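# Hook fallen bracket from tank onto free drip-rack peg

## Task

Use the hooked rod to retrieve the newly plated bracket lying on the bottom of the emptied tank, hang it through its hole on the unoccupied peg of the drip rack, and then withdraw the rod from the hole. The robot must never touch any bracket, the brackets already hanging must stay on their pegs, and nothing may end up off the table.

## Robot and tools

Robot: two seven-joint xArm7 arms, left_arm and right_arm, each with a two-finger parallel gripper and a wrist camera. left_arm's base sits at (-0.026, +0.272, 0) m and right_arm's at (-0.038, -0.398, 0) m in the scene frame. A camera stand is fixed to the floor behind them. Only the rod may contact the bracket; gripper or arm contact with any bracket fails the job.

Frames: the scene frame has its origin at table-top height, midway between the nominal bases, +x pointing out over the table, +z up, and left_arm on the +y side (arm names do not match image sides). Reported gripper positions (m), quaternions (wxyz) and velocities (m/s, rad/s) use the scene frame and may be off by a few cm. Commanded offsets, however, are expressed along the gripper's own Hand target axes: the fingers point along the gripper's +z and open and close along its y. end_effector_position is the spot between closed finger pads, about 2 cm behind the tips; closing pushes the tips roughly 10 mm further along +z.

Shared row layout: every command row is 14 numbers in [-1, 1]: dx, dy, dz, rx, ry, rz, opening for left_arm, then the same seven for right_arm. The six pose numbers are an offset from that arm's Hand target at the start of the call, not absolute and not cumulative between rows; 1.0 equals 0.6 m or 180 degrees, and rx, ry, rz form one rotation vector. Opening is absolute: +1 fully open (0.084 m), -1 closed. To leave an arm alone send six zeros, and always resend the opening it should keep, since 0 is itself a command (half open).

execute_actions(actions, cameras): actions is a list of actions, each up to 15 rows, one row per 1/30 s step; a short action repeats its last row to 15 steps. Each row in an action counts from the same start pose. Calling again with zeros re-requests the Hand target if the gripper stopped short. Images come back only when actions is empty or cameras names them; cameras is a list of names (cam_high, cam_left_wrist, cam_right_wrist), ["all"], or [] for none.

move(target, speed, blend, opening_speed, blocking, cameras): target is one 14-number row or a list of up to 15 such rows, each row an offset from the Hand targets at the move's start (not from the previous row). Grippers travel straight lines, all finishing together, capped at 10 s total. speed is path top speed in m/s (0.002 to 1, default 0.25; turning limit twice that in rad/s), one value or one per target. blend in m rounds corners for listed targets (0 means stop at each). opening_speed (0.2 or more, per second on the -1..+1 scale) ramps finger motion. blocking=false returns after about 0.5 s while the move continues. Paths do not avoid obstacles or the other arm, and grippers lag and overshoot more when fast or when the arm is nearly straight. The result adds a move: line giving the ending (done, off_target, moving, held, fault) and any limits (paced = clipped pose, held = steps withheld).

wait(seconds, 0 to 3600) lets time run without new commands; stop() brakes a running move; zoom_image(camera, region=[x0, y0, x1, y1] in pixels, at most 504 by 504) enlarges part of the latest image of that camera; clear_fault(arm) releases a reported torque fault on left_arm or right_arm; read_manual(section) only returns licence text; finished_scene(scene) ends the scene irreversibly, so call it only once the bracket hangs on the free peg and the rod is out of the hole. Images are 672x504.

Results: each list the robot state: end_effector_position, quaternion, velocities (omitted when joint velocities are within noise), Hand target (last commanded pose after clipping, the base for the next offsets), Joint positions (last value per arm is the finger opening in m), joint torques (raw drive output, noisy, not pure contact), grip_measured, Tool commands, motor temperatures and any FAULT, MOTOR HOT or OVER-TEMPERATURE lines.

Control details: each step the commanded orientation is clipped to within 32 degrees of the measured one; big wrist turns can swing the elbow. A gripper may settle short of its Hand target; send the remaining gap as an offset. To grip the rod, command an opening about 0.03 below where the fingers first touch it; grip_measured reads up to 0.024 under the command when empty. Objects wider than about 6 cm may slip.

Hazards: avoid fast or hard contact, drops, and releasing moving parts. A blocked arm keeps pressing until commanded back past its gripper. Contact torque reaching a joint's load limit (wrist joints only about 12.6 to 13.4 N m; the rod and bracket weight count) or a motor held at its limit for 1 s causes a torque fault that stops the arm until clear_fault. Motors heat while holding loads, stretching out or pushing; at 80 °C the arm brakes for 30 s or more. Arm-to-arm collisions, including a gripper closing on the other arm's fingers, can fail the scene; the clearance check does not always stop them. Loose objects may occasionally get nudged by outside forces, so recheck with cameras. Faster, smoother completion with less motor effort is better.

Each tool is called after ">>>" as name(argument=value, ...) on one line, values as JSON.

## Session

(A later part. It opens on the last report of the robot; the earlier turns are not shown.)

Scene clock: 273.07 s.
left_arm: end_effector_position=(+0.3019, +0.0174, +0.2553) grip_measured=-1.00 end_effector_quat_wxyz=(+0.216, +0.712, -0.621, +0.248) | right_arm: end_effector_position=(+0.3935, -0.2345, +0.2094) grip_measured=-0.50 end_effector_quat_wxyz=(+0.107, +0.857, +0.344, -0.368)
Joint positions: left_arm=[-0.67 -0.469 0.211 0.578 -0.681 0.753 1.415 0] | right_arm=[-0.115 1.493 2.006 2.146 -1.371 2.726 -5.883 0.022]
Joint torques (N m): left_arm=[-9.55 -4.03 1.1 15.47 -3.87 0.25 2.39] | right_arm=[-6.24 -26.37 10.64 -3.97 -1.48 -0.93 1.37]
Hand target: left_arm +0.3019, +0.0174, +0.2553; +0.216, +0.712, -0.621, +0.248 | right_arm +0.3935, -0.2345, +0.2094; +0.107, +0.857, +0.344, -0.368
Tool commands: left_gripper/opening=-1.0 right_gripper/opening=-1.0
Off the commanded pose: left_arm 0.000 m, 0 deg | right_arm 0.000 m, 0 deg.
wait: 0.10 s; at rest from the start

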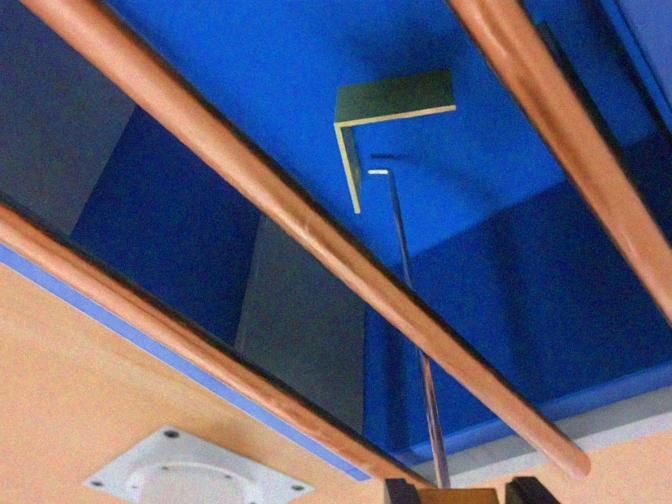

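>>> move(target=[0,0,0,0,0,0,-1,0.0007,0.003,0.0145,0,0,0,-1], speed=0.04, cameras=["cam_left_wrist","cam_right_wrist"])

>>> zoom_image(camera="cam_left_wrist", region=[320, 210, 400, 290])

>>> zoom_image(camera="cam_right_wrist", region=[320, 90, 420, 230])

Scene clock: 291.60 s.
left_arm: end_effector_position=(+0.3019, +0.0174, +0.2553) grip_measured=-1.00 end_effector_quat_wxyz=(+0.216, +0.712, -0.621, +0.248) | right_arm: end_effector_position=(+0.3900, -0.2394, +0.2029) grip_measured=-0.50 end_effector_quat_wxyz=(+0.107, +0.857, +0.344, -0.368)
Joint positions: left_arm=[-0.67 -0.469 0.211 0.578 -0.681 0.753 1.415 0] | right_arm=[-0.147 1.521 2.014 2.092 -1.355 2.723 -5.851 0.022]
Joint torques (N m): left_arm=[-9.03 -3.74 1.17 15.28 -3.77 0.17 2.46] | right_arm=[-6.5 -25.67 16.48 -3.98 4.91 -1.11 1.44]
Hand target: left_arm +0.3019, +0.0174, +0.2553; +0.216, +0.712, -0.621, +0.248 | right_arm +0.3900, -0.2394, +0.2029; +0.107, +0.857, +0.344, -0.368
Off the commanded pose: left_arm 0.000 m, 0 deg | right_arm 0.000 m, 0 deg.
move: done

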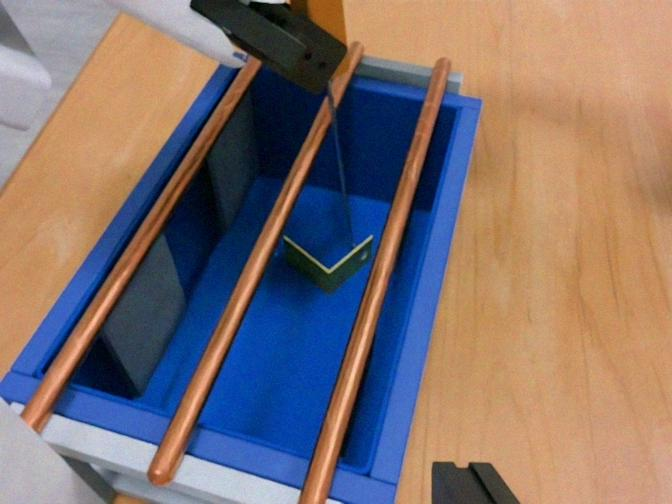

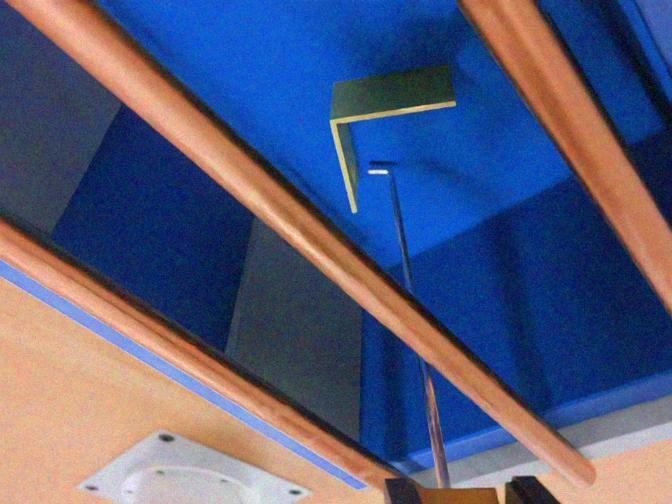

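Scaled by 6.300 from the camera's image (finer frame: 960x720).

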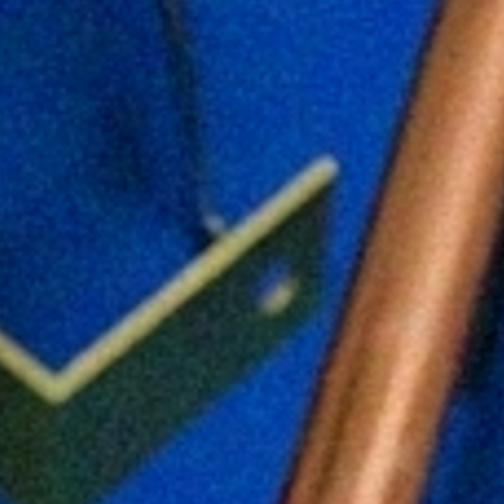

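Scaled by 3.600 from the camera's image (finer frame: 960x720).

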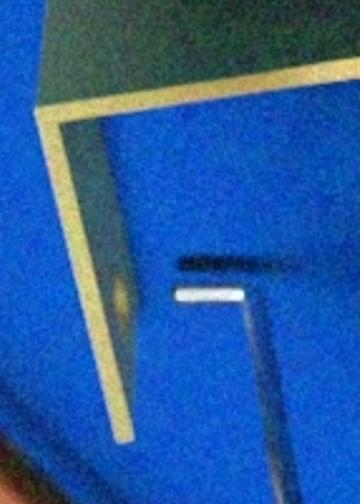

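>>> move(target=[0,0,0,0,0,0,-1,-0.0005,-0.0163,0.0013,0,0,0,-1], speed=0.03, cameras=["cam_left_wrist","cam_right_wrist"])

>>> zoom_image(camera="cam_left_wrist", region=[320, 210, 400, 290])

>>> zoom_image(camera="cam_right_wrist", region=[320, 90, 420, 230])

Scene clock: 298.37 s.
left_arm: end_effector_position=(+0.3019, +0.0174, +0.2553) grip_measured=-1.00 end_effector_quat_wxyz=(+0.216, +0.712, -0.621, +0.248) | right_arm: end_effector_position=(+0.3829, -0.2326, +0.2032) grip_measured=-0.50 end_effector_quat_wxyz=(+0.107, +0.857, +0.344, -0.368)
Joint positions: left_arm=[-0.67 -0.469 0.211 0.578 -0.681 0.753 1.415 0] | right_arm=[-0.145 1.532 2.024 2.07 -1.326 2.722 -5.803 0.022]
Joint torques (N m): left_arm=[-8.52 -3.51 1.21 15.56 -3.78 0.2 2.31] | right_arm=[6.14 -25.39 16.71 -4.03 5.15 -1.07 1.38]
Hand target: left_arm +0.3019, +0.0174, +0.2553; +0.216, +0.712, -0.621, +0.248 | right_arm +0.3829, -0.2326, +0.2032; +0.107, +0.857, +0.344, -0.368
Off the commanded pose: left_arm 0.000 m, 0 deg | right_arm 0.000 m, 0 deg.
move: done

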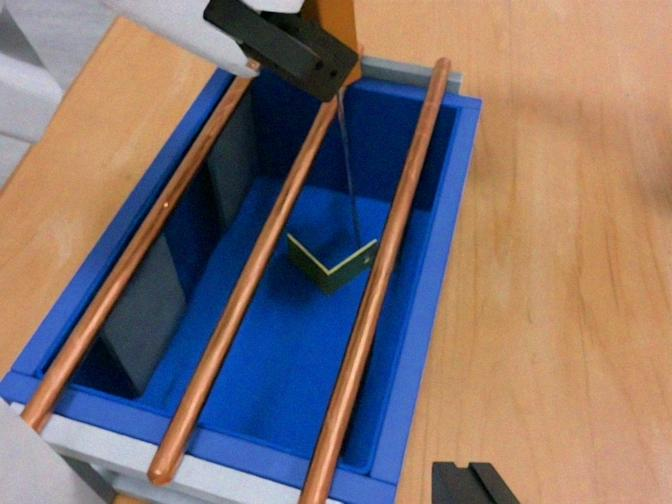

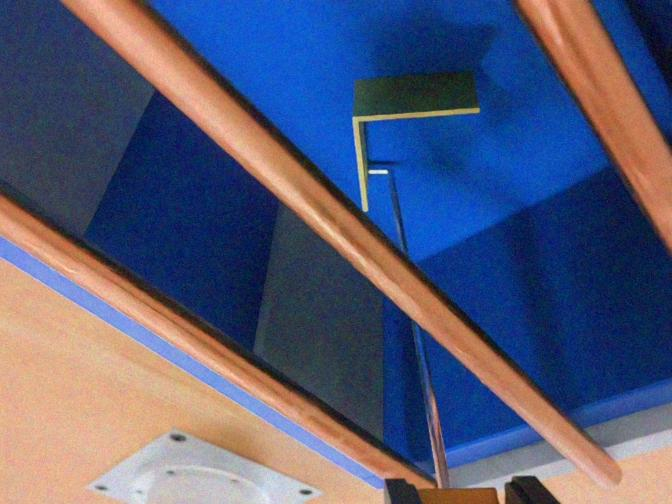

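Scaled by 6.300 from the camera's image (finer frame: 960x720).

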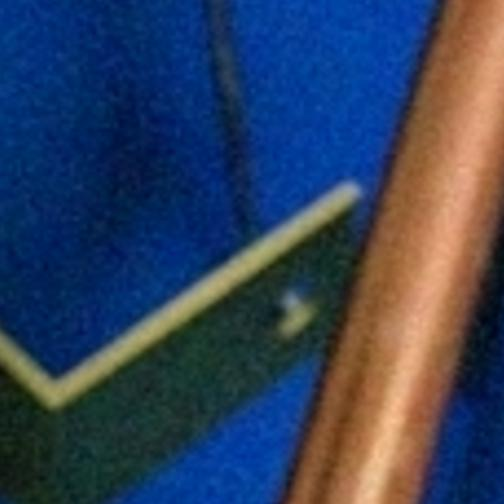

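Scaled by 3.600 from the camera's image (finer frame: 960x720).

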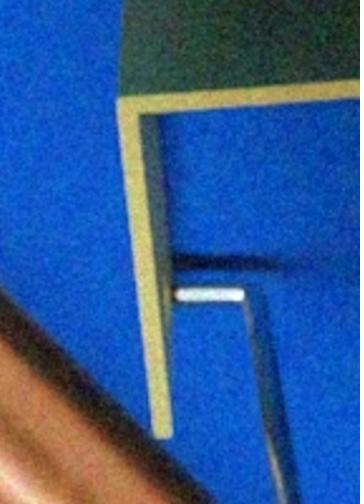

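>>> move(target=[0,0,0,0,0,0,-1,0,0.006,0,0,0,0,-1], speed=0.04, cameras=["cam_left_wrist","cam_right_wrist"])

>>> zoom_image(camera="cam_left_wrist", region=[345, 225, 395, 275])

>>> zoom_image(camera="cam_right_wrist", region=[340, 110, 410, 220])

Scene clock: 313.50 s.
left_arm: end_effector_position=(+0.3019, +0.0174, +0.2553) grip_measured=-1.00 end_effector_quat_wxyz=(+0.216, +0.712, -0.621, +0.248) | right_arm: end_effector_position=(+0.3853, -0.2353, +0.2029) grip_measured=-0.50 end_effector_quat_wxyz=(+0.107, +0.857, +0.344, -0.368)
Joint positions: left_arm=[-0.67 -0.469 0.211 0.578 -0.681 0.753 1.415 0] | right_arm=[-0.147 1.529 2.022 2.076 -1.336 2.722 -5.819 0.022]
Joint torques (N m): left_arm=[-8.92 -4.07 1.12 15.45 -3.51 0.27 2.41] | right_arm=[-6.03 -35.5 11.42 -1.19 -1.15 0.91 -1.9]
Hand target: left_arm +0.3019, +0.0174, +0.2553; +0.216, +0.712, -0.621, +0.248 | right_arm +0.3853, -0.2353, +0.2029; +0.107, +0.857, +0.344, -0.368
Off the commanded pose: left_arm 0.000 m, 0 deg | right_arm 0.000 m, 0 deg.
move: done

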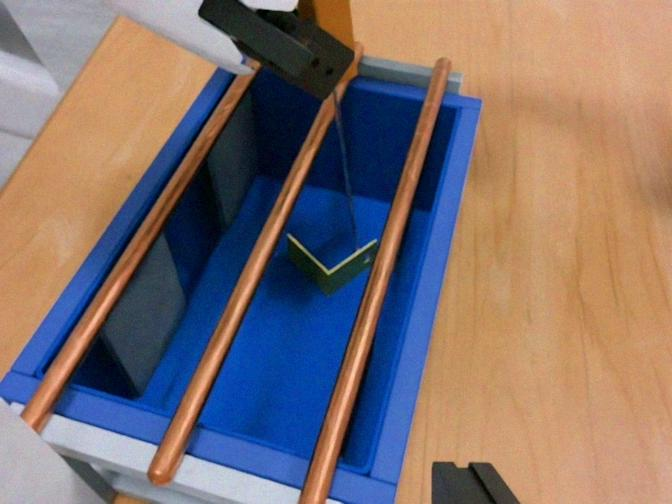

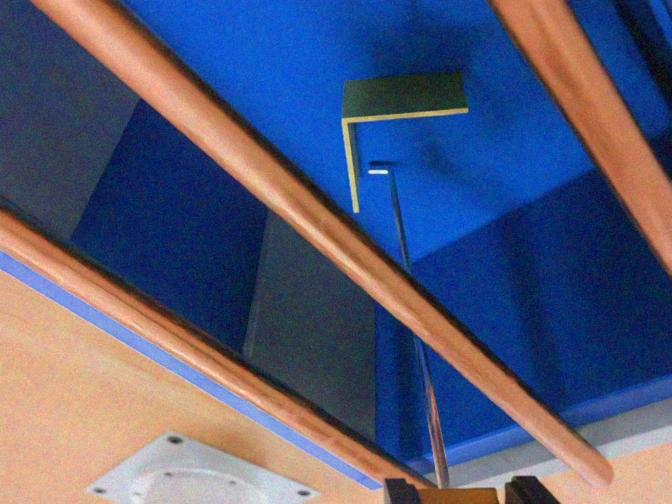

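Scaled by 10.080 from the camera's image (finer frame: 960x720).

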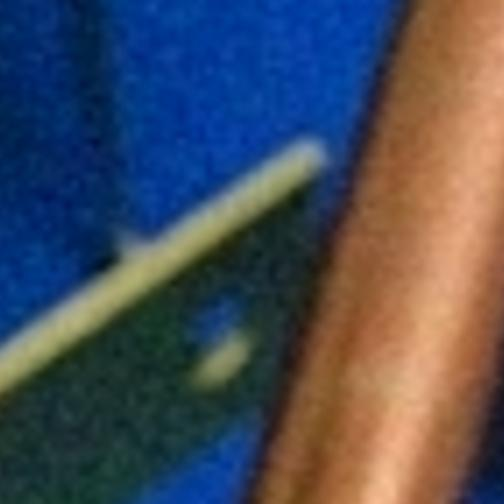

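Scaled by 4.582 from the camera's image (finer frame: 960x720).

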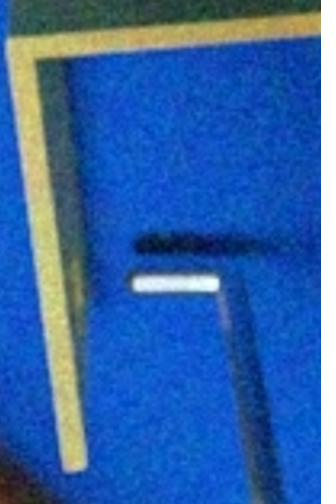

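>>> move(target=[[0,0,0,0,0,0,-1,0.0024,0,0.0024,0,0,0,-1],[0,0,0,0,0,0,-1,0.0024,-0.0135,0.0024,0,0,0,-1]], speed=0.03, cameras=["cam_left_wrist","cam_right_wrist"])

>>> zoom_image(camera="cam_left_wrist", region=[345, 225, 395, 275])

>>> zoom_image(camera="cam_right_wrist", region=[340, 110, 410, 220])

Scene clock: 324.07 s.
left_arm: end_effector_position=(+0.3019, +0.0174, +0.2553) grip_measured=-1.00 end_effector_quat_wxyz=(+0.216, +0.712, -0.621, +0.248) | right_arm: end_effector_position=(+0.3798, -0.2292, +0.2015) grip_measured=-0.50 end_effector_quat_wxyz=(+0.107, +0.857, +0.344, -0.368)
Joint positions: left_arm=[-0.67 -0.469 0.211 0.578 -0.681 0.753 1.415 0] | right_arm=[-0.144 1.54 2.027 2.059 -1.315 2.718 -5.783 0.022]
Joint torques (N m): left_arm=[-8.84 -3.68 0.99 15.13 -3.63 0.16 2.37] | right_arm=[6.13 -25.53 17.03 -4.02 5.12 -1.03 1.4]
Hand target: left_arm +0.3019, +0.0174, +0.2553; +0.216, +0.712, -0.621, +0.248 | right_arm +0.3798, -0.2292, +0.2015; +0.107, +0.857, +0.344, -0.368
Off the commanded pose: left_arm 0.000 m, 0 deg | right_arm 0.000 m, 0 deg.
move: done

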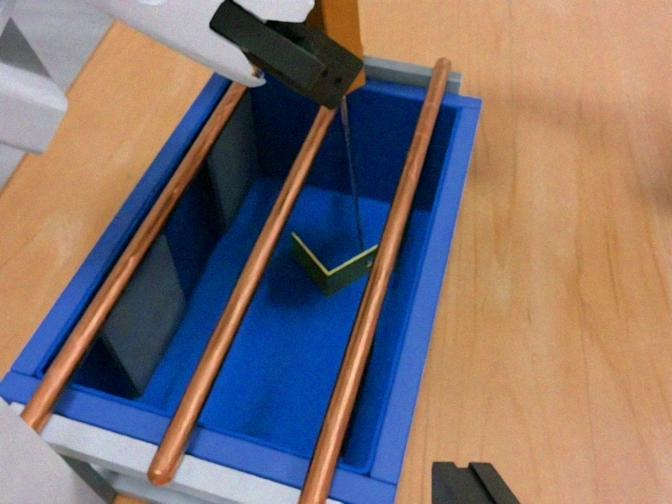

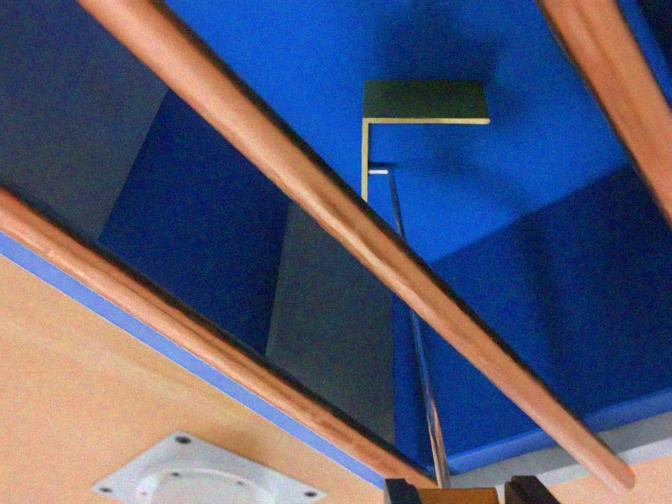

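Scaled by 10.080 from the camera's image (finer frame: 960x720).

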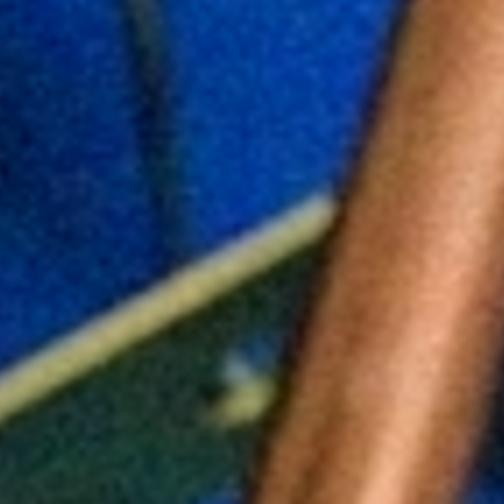

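Scaled by 4.582 from the camera's image (finer frame: 960x720).

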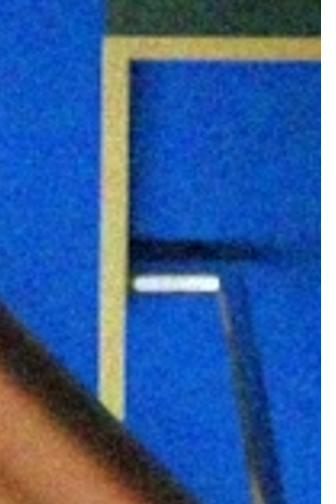

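>>> zoom_image(camera="cam_left_wrist", region=[360, 252, 380, 272])

>>> zoom_image(camera="cam_right_wrist", region=[355, 150, 395, 190])

Scaled by 25.200 from the camera's image (finer frame: 960x720).

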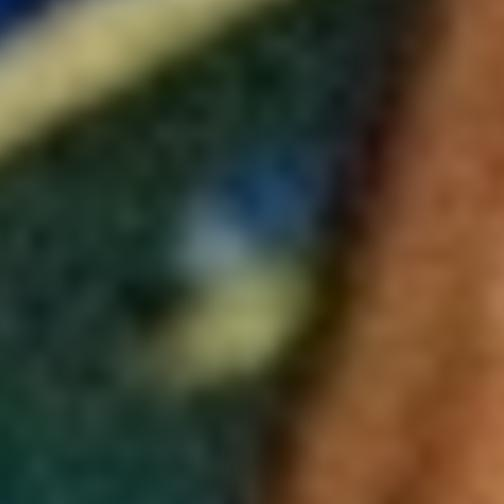

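Scaled by 12.600 from the camera's image (finer frame: 960x720).

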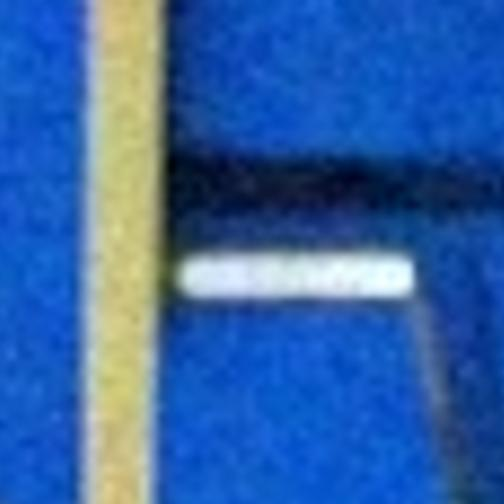

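>>> move(target=[[0,0,0,0,0,0,-1,0,0.005,0,0,0,0,-1],[0,0,0,0,0,0,-1,0.0013,0.005,0.002,0,0,0,-1],[0,0,0,0,0,0,-1,0.0013,-0.005,0.002,0,0,0,-1]], speed=0.03, cameras=["cam_left_wrist","cam_right_wrist"])

>>> zoom_image(camera="cam_left_wrist", region=[345, 235, 395, 285])

>>> zoom_image(camera="cam_right_wrist", region=[340, 110, 410, 220])

Scene clock: 350.40 s.
left_arm: end_effector_position=(+0.3019, +0.0174, +0.2553) grip_measured=-1.00 end_effector_quat_wxyz=(+0.216, +0.712, -0.621, +0.248) | right_arm: end_effector_position=(+0.3775, -0.2271, +0.2003) grip_measured=-0.50 end_effector_quat_wxyz=(+0.107, +0.857, +0.344, -0.368)
Joint positions: left_arm=[-0.67 -0.469 0.211 0.578 -0.681 0.753 1.415 0] | right_arm=[-0.144 1.546 2.029 2.049 -1.307 2.716 -5.768 0.022]
Joint torques (N m): left_arm=[-9 -4.05 1.08 15.52 -3.39 0.1 2.3] | right_arm=[6.47 -25.28 16.93 -4.04 5.26 -1.11 1.43]
Hand target: left_arm +0.3019, +0.0174, +0.2553; +0.216, +0.712, -0.621, +0.248 | right_arm +0.3775, -0.2271, +0.2003; +0.107, +0.857, +0.344, -0.368
Off the commanded pose: left_arm 0.000 m, 0 deg | right_arm 0.000 m, 0 deg.
move: done

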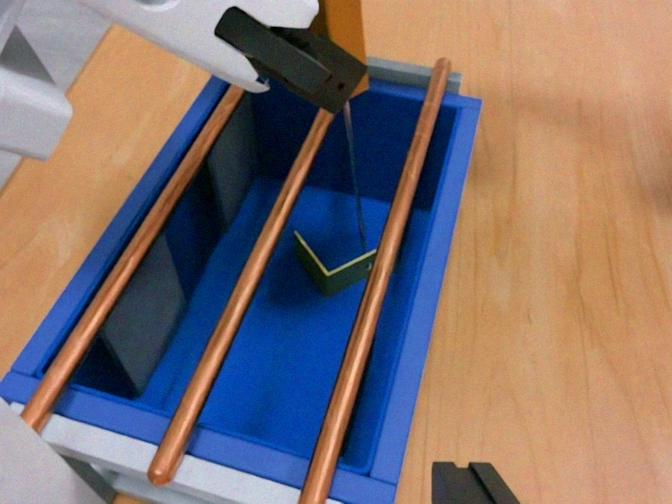

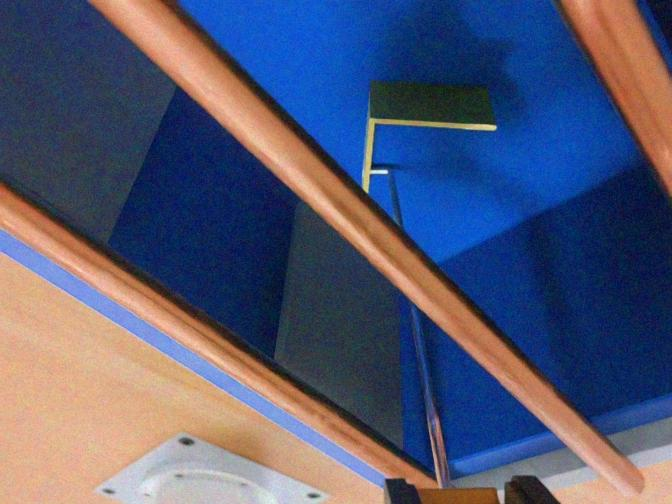

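Scaled by 10.080 from the camera's image (finer frame: 960x720).

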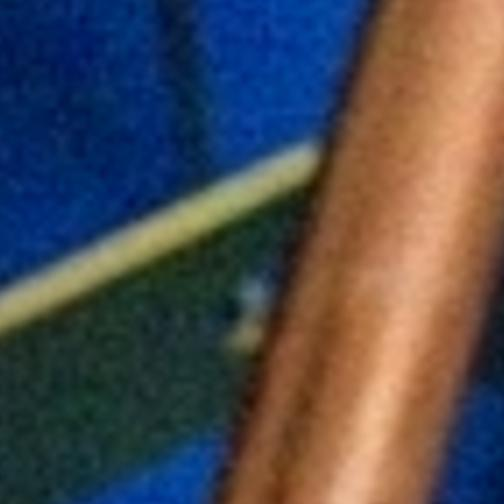

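Scaled by 4.582 from the camera's image (finer frame: 960x720).

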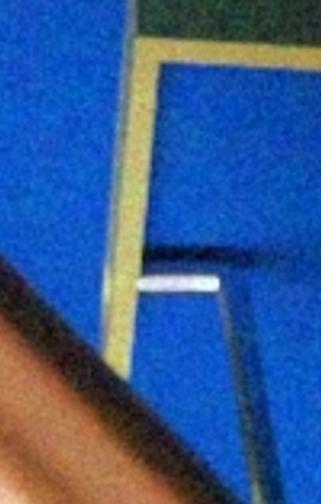

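>>> move(target=[0.0285,-0.038,0.1077,0,0,0,-1,0,0.006,0,0,0,0,-1], speed=0.06, cameras=["cam_left_wrist","cam_right_wrist"])

>>> zoom_image(camera="cam_left_wrist", region=[360, 260, 440, 340])

Scene clock: 358.93 s.
left_arm: end_effector_position=(+0.3318, -0.0326, +0.2154) grip_measured=-1.00 end_effector_quat_wxyz=(+0.216, +0.712, -0.621, +0.248) | right_arm: end_effector_position=(+0.3799, -0.2298, +0.2000) grip_measured=-0.50 end_effector_quat_wxyz=(+0.107, +0.857, +0.344, -0.368)
Joint positions: left_arm=[-0.767 -0.218 0.206 0.681 -0.863 0.616 1.533 0] | right_arm=[-0.147 1.543 2.027 2.054 -1.317 2.717 -5.783 0.022]
Joint torques (N m): left_arm=[-8.64 -10.5 -0.04 14.76 -3.6 -3.83 2.51] | right_arm=[-6.23 -35.35 11.52 -1.39 -1.26 0.98 -1.75]
Hand target: left_arm +0.3318, -0.0325, +0.2154; +0.216, +0.712, -0.621, +0.248 | right_arm +0.3799, -0.2298, +0.2000; +0.107, +0.857, +0.344, -0.368
Off the commanded pose: left_arm 0.000 m, 0 deg | right_arm 0.000 m, 0 deg.
move: done

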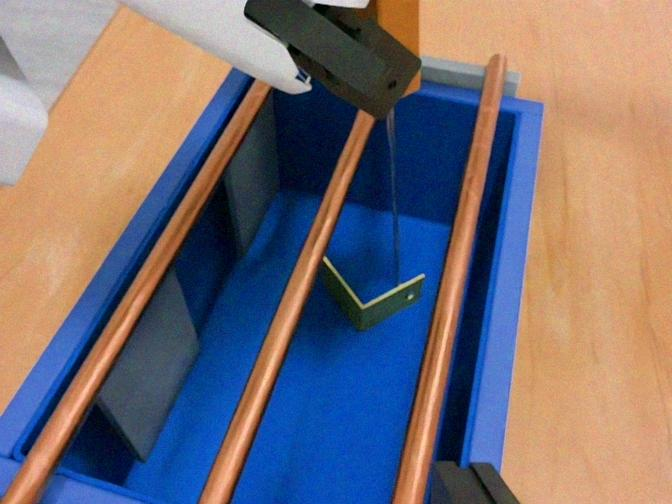

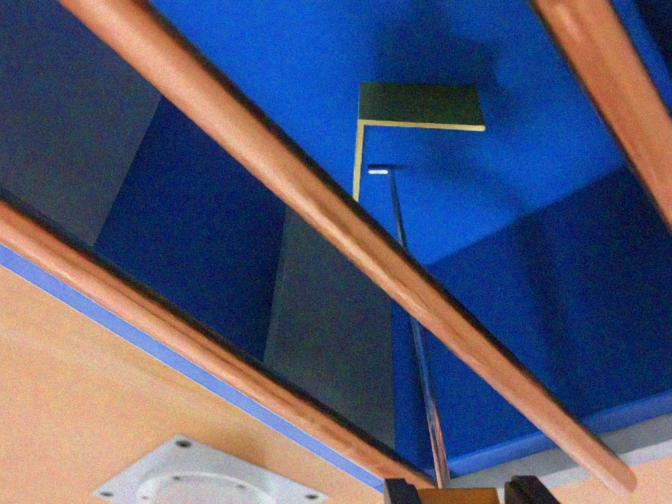

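Scaled by 6.300 from the camera's image (finer frame: 960x720).

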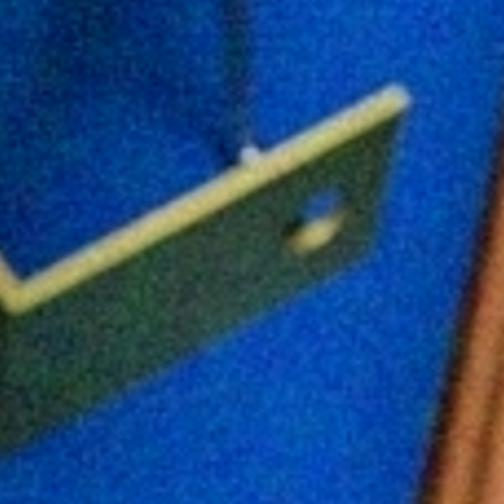

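>>> move(target=[0,0,0,0,0,0,-1,-0.0042,0,-0.0065,0,0,0,-1], speed=0.04, cameras=["cam_left_wrist","cam_right_wrist"])

>>> zoom_image(camera="cam_left_wrist", region=[360, 260, 440, 340])

>>> zoom_image(camera="cam_right_wrist", region=[340, 110, 410, 220])

Scene clock: 386.40 s.
left_arm: end_effector_position=(+0.3318, -0.0325, +0.2154) grip_measured=-1.00 end_effector_quat_wxyz=(+0.216, +0.712, -0.621, +0.248) | right_arm: end_effector_position=(+0.3808, -0.2294, +0.2046) grip_measured=-0.50 end_effector_quat_wxyz=(+0.107, +0.857, +0.344, -0.368)
Joint positions: left_arm=[-0.767 -0.218 0.206 0.681 -0.863 0.616 1.533 0] | right_arm=[-0.138 1.531 2.027 2.071 -1.318 2.722 -5.791 0.022]
Joint torques (N m): left_arm=[-9.5 -10.45 0.73 14.85 -3.57 -3.74 2.36] | right_arm=[6.26 -35.01 15.46 -1.31 -1.16 0.79 -1.76]
Hand target: left_arm +0.3318, -0.0325, +0.2154; +0.216, +0.712, -0.621, +0.248 | right_arm +0.3808, -0.2293, +0.2046; +0.107, +0.857, +0.344, -0.368
Off the commanded pose: left_arm 0.000 m, 0 deg | right_arm 0.000 m, 0 deg.
move: done

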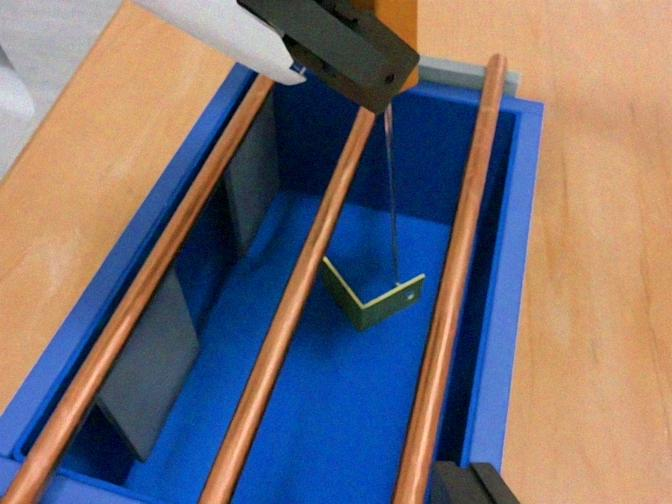

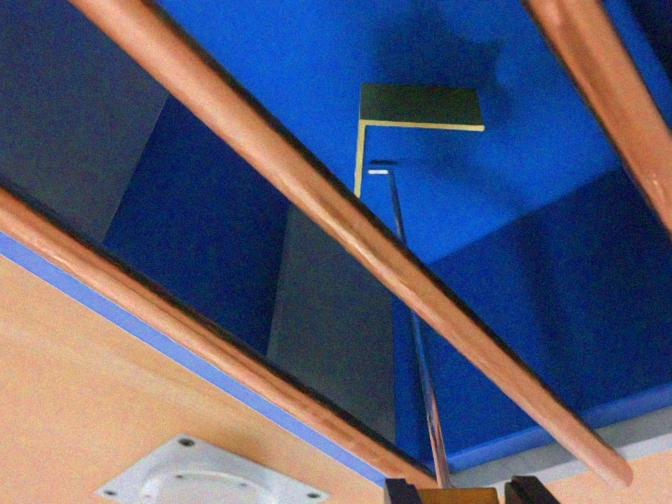

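Scaled by 6.300 from the camera's image (finer frame: 960x720).

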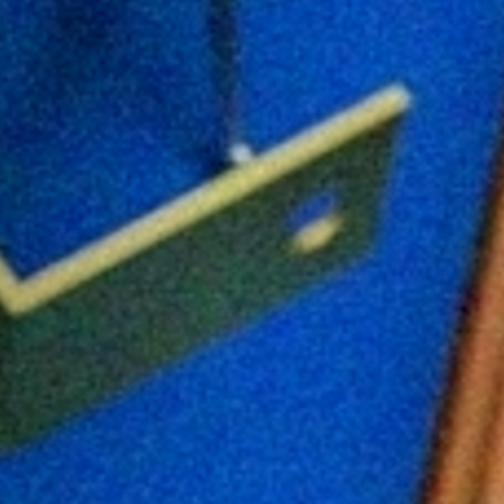

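Scaled by 4.582 from the camera's image (finer frame: 960x720).

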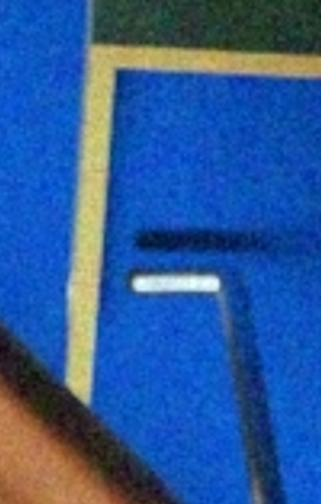

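>>> move(target=[0,0,0,0,0,0,-1,-0.005,-0.0007,-0.008,0,0,0,-1], speed=0.04, cameras=["cam_left_wrist","cam_right_wrist"])

>>> zoom_image(camera="cam_left_wrist", region=[360, 260, 440, 340])

>>> zoom_image(camera="cam_right_wrist", region=[340, 110, 410, 220])

Scene clock: 399.80 s.
left_arm: end_effector_position=(+0.3318, -0.0325, +0.2154) grip_measured=-1.00 end_effector_quat_wxyz=(+0.216, +0.712, -0.621, +0.248) | right_arm: end_effector_position=(+0.3818, -0.2285, +0.2101) grip_measured=-0.50 end_effector_quat_wxyz=(+0.107, +0.857, +0.344, -0.368)
Joint positions: left_arm=[-0.767 -0.218 0.206 0.681 -0.863 0.616 1.533 0] | right_arm=[-0.127 1.516 2.027 2.093 -1.319 2.728 -5.8 0.022]
Joint torques (N m): left_arm=[-9.16 -10.68 0.9 14.71 -3.33 -3.73 2.38] | right_arm=[6.45 -35.55 13.57 -1.11 -1.14 1.2 -1.84]
Hand target: left_arm +0.3318, -0.0325, +0.2154; +0.216, +0.712, -0.621, +0.248 | right_arm +0.3818, -0.2285, +0.2101; +0.107, +0.857, +0.344, -0.368
Off the commanded pose: left_arm 0.000 m, 0 deg | right_arm 0.000 m, 0 deg.
move: done

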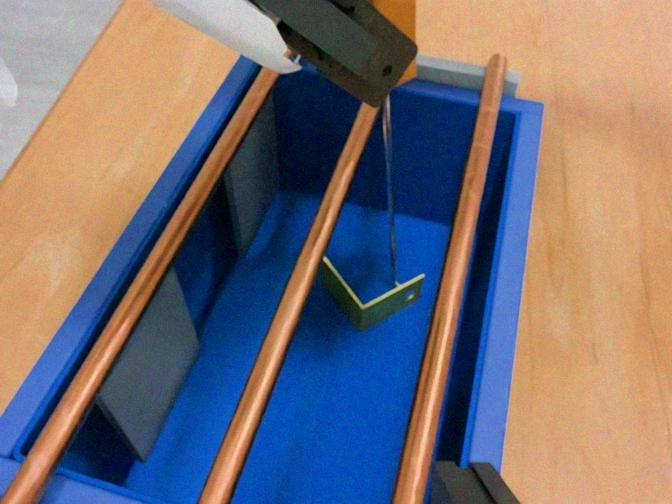

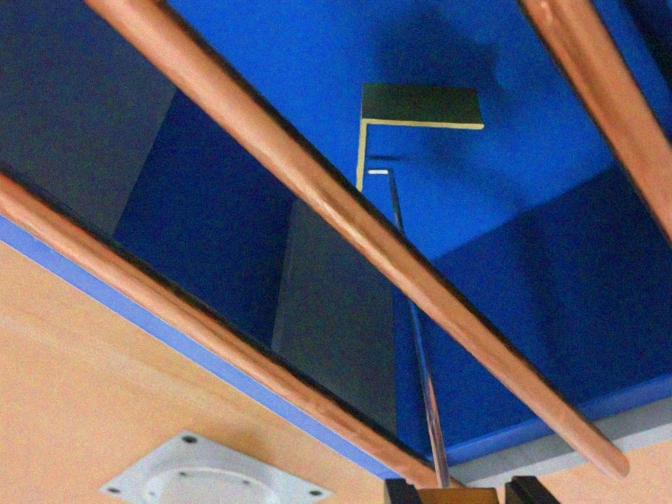

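Scaled by 6.300 from the camera's image (finer frame: 960x720).

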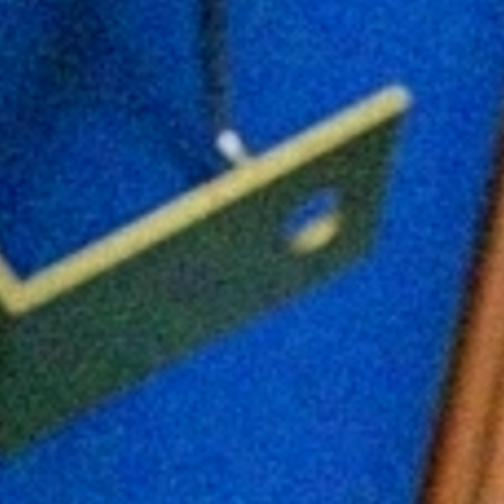

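Scaled by 4.582 from the camera's image (finer frame: 960x720).

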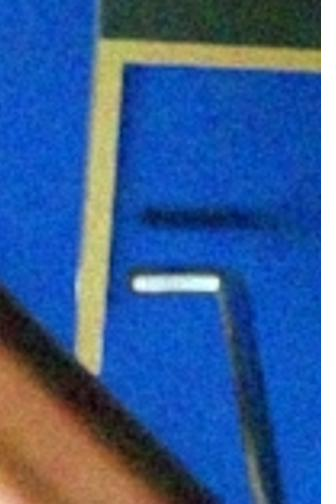

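>>> move(target=[0,0,0,0,0,0,-1,-0.0015,-0.0117,0.0008,0,0,0,-1], speed=0.03, cameras=["cam_left_wrist","cam_right_wrist"])

>>> zoom_image(camera="cam_left_wrist", region=[360, 260, 440, 340])

>>> zoom_image(camera="cam_right_wrist", region=[340, 110, 410, 220])

Scene clock: 411.33 s.
left_arm: end_effector_position=(+0.3318, -0.0325, +0.2154) grip_measured=-1.00 end_effector_quat_wxyz=(+0.216, +0.712, -0.621, +0.248) | right_arm: end_effector_position=(+0.3764, -0.2239, +0.2109) grip_measured=-0.50 end_effector_quat_wxyz=(+0.107, +0.857, +0.344, -0.368)
Joint positions: left_arm=[-0.767 -0.218 0.206 0.681 -0.863 0.616 1.533 0] | right_arm=[-0.126 1.524 2.035 2.077 -1.297 2.727 -5.764 0.022]
Joint torques (N m): left_arm=[-8.37 -10.59 0.73 15.13 -3.59 -3.53 2.48] | right_arm=[3.51 -25.43 16.6 -3.84 5.1 -0.8 1.35]
Hand target: left_arm +0.3318, -0.0325, +0.2154; +0.216, +0.712, -0.621, +0.248 | right_arm +0.3764, -0.2239, +0.2109; +0.107, +0.857, +0.344, -0.368
Off the commanded pose: left_arm 0.000 m, 0 deg | right_arm 0.000 m, 0 deg.
move: done

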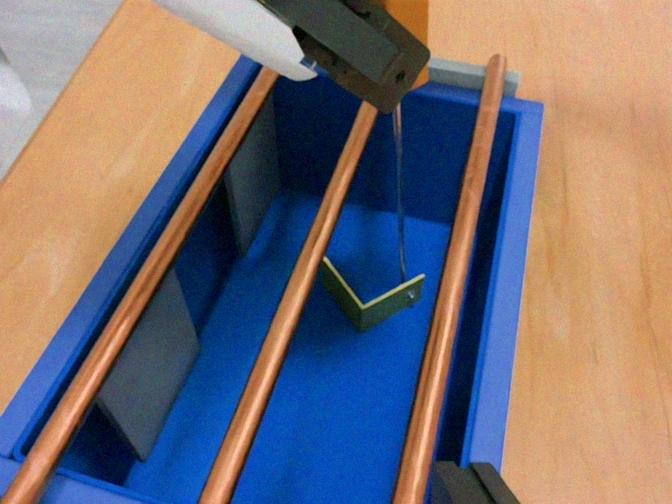

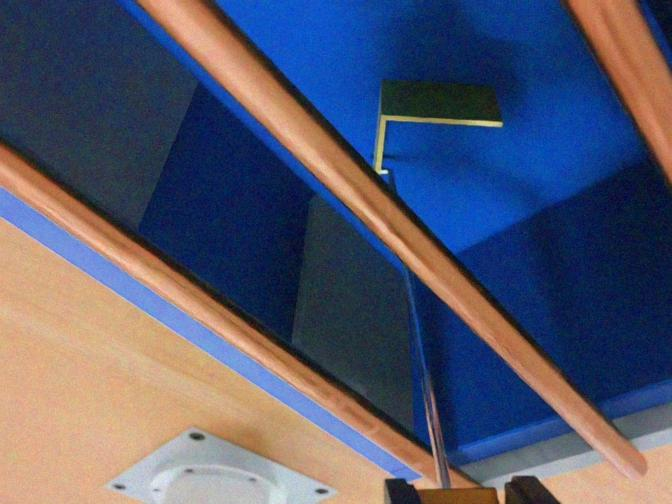

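Scaled by 6.300 from the camera's image (finer frame: 960x720).

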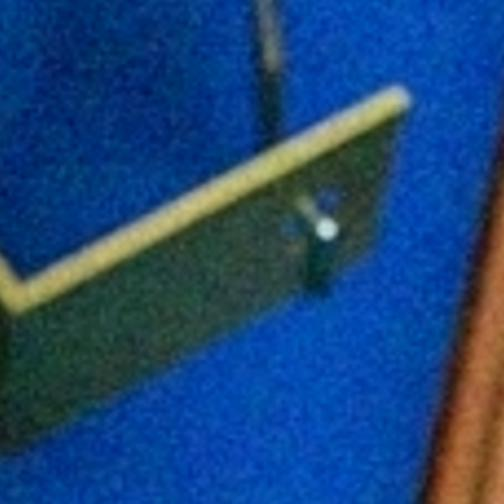

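Scaled by 4.582 from the camera's image (finer frame: 960x720).

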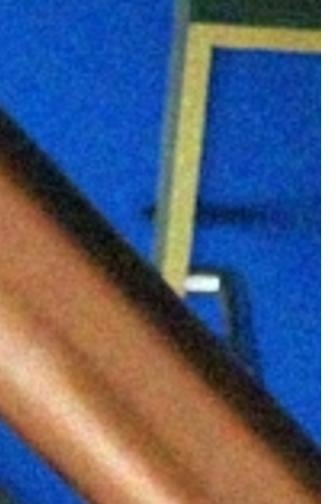

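>>> move(target=[[0,0,0,0,0,0,-1,0,-0.005,0,0,0,0,-1],[0,0,0,0,0,0,-1,-0.0412,-0.0091,-0.0412,0,0,0,-1]], speed=[0.03,0.05], cameras=["cam_left_wrist","cam_right_wrist"])

Scene clock: 418.50 s.
left_arm: end_effector_position=(+0.3318, -0.0325, +0.2154) grip_measured=-1.00 end_effector_quat_wxyz=(+0.216, +0.712, -0.621, +0.248) | right_arm: end_effector_position=(+0.3743, -0.2217, +0.2462) grip_measured=-0.50 end_effector_quat_wxyz=(+0.107, +0.857, +0.344, -0.368)
Joint positions: left_arm=[-0.767 -0.218 0.206 0.681 -0.863 0.616 1.533 0] | right_arm=[-0.08 1.447 2.048 2.169 -1.276 2.769 -5.776 0.022]
Joint torques (N m): left_arm=[-9.2 -10.63 0.99 14.62 -3.3 -3.62 2.24] | right_arm=[6.5 -36.09 10.34 -1.07 -1.1 1.12 -1.77]
Hand target: left_arm +0.3318, -0.0325, +0.2154; +0.216, +0.712, -0.621, +0.248 | right_arm +0.3744, -0.2217, +0.2462; +0.107, +0.857, +0.344, -0.368
Off the commanded pose: left_arm 0.000 m, 0 deg | right_arm 0.000 m, 0 deg.
move: done

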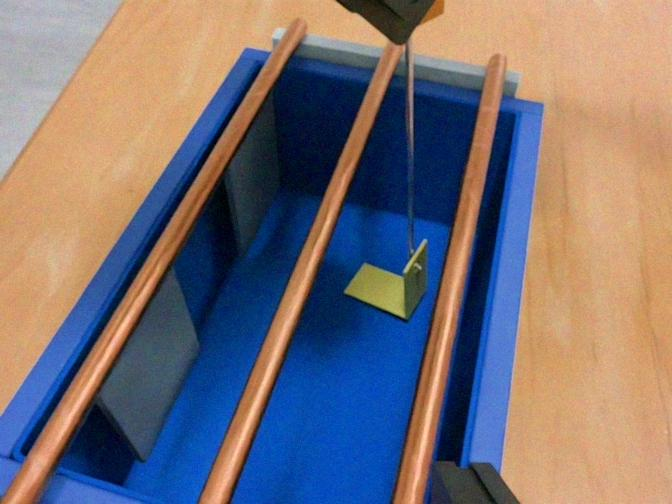

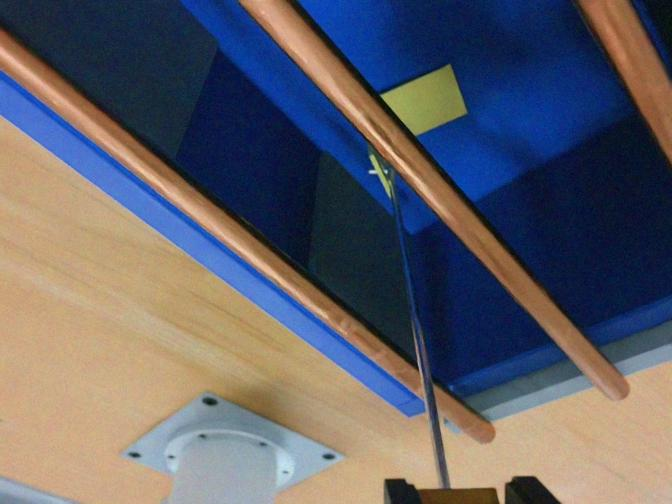

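>>> move(target=[[0,0,0,0,0,0,-1,-0.0177,-0.0018,-0.0177,0,0,0,-1],[0,0,0,0,0,0,-1,-0.0543,0.0228,0.0033,0.1312,0.0472,0.1378,-1]], speed=0.06, blend=0.003, cameras=["cam_left_wrist","cam_right_wrist"])

Scene clock: 434.07 s.
left_arm: end_effector_position=(+0.3318, -0.0325, +0.2154) grip_measured=-1.00 end_effector_quat_wxyz=(+0.216, +0.712, -0.621, +0.248) | right_arm: end_effector_position=(+0.3664, -0.2494, +0.2668) grip_measured=-0.50 end_effector_quat_wxyz=(-0.019, +0.939, +0.078, -0.336)
Joint positions: left_arm=[-0.767 -0.218 0.206 0.681 -0.863 0.616 1.533 0] | right_arm=[-0.398 1.578 2.211 1.917 -0.984 2.537 -5.069 0.022]
Joint torques (N m): left_arm=[-8.59 -10.81 0.98 14.69 -3.18 -3.04 2.32] | right_arm=[-6.38 -23.62 17.53 -4.48 6.31 -2.59 1.52]
Hand target: left_arm +0.3318, -0.0325, +0.2154; +0.216, +0.712, -0.621, +0.248 | right_arm +0.3664, -0.2494, +0.2668; -0.019, +0.939, +0.078, -0.336
Off the commanded pose: left_arm 0.000 m, 0 deg | right_arm 0.000 m, 0 deg.
move: done

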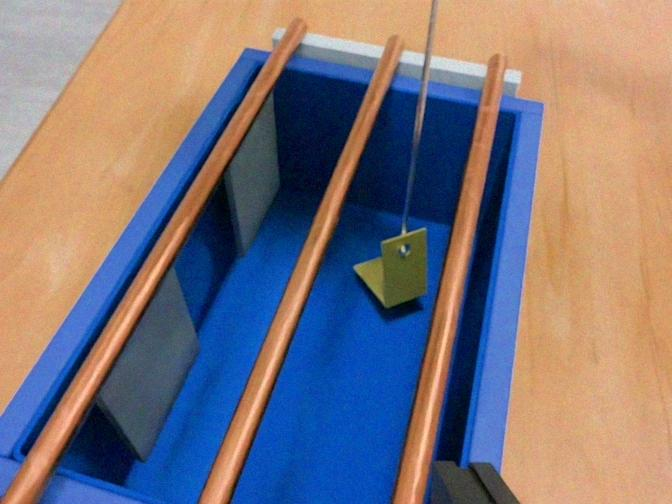

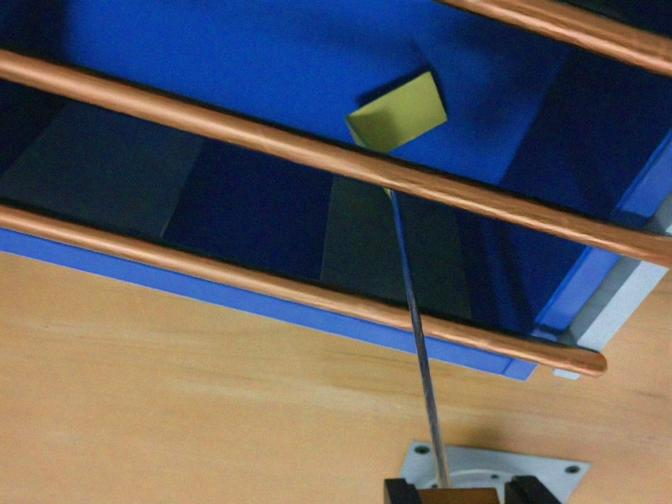

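>>> move(target=[0,0,0,0,0,0,-1,-0.0282,0.0027,-0.031,0.0347,0.0048,0.0428,-1], speed=0.06, cameras=["cam_left_wrist","cam_right_wrist"])

Scene clock: 443.30 s.
left_arm: end_effector_position=(+0.3318, -0.0325, +0.2154) grip_measured=-1.00 end_effector_quat_wxyz=(+0.216, +0.712, -0.621, +0.248) | right_arm: end_effector_position=(+0.3654, -0.2534, +0.2916) grip_measured=-0.50 end_effector_quat_wxyz=(-0.048, +0.942, -0.003, -0.333)
Joint positions: left_arm=[-0.767 -0.218 0.206 0.681 -0.863 0.616 1.533 0] | right_arm=[-0.455 1.566 2.243 1.898 -0.914 2.476 -4.896 0.022]
Joint torques (N m): left_arm=[-8.62 -10.55 0.75 14.78 -3 -3.11 2.18] | right_arm=[-6.18 -33.31 17.72 -4.4 6.46 -2.85 1.28]
Hand target: left_arm +0.3318, -0.0325, +0.2154; +0.216, +0.712, -0.621, +0.248 | right_arm +0.3654, -0.2534, +0.2916; -0.048, +0.942, -0.003, -0.333
Off the commanded pose: left_arm 0.000 m, 0 deg | right_arm 0.000 m, 0 deg.
move: done

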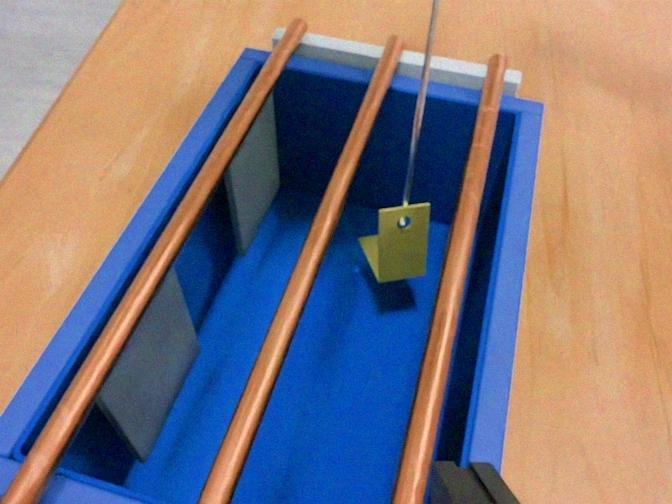

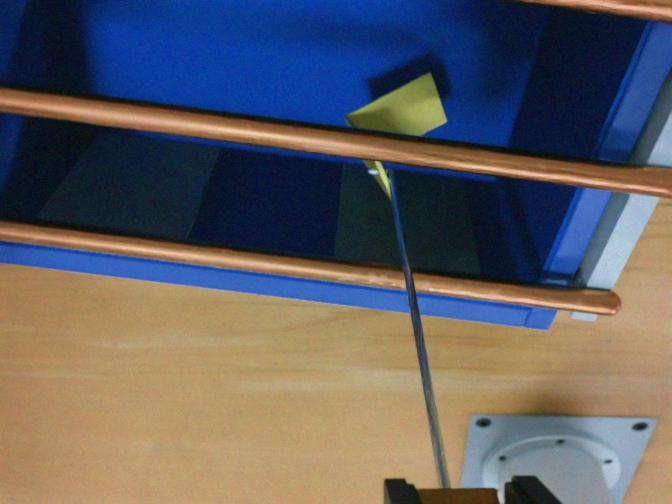

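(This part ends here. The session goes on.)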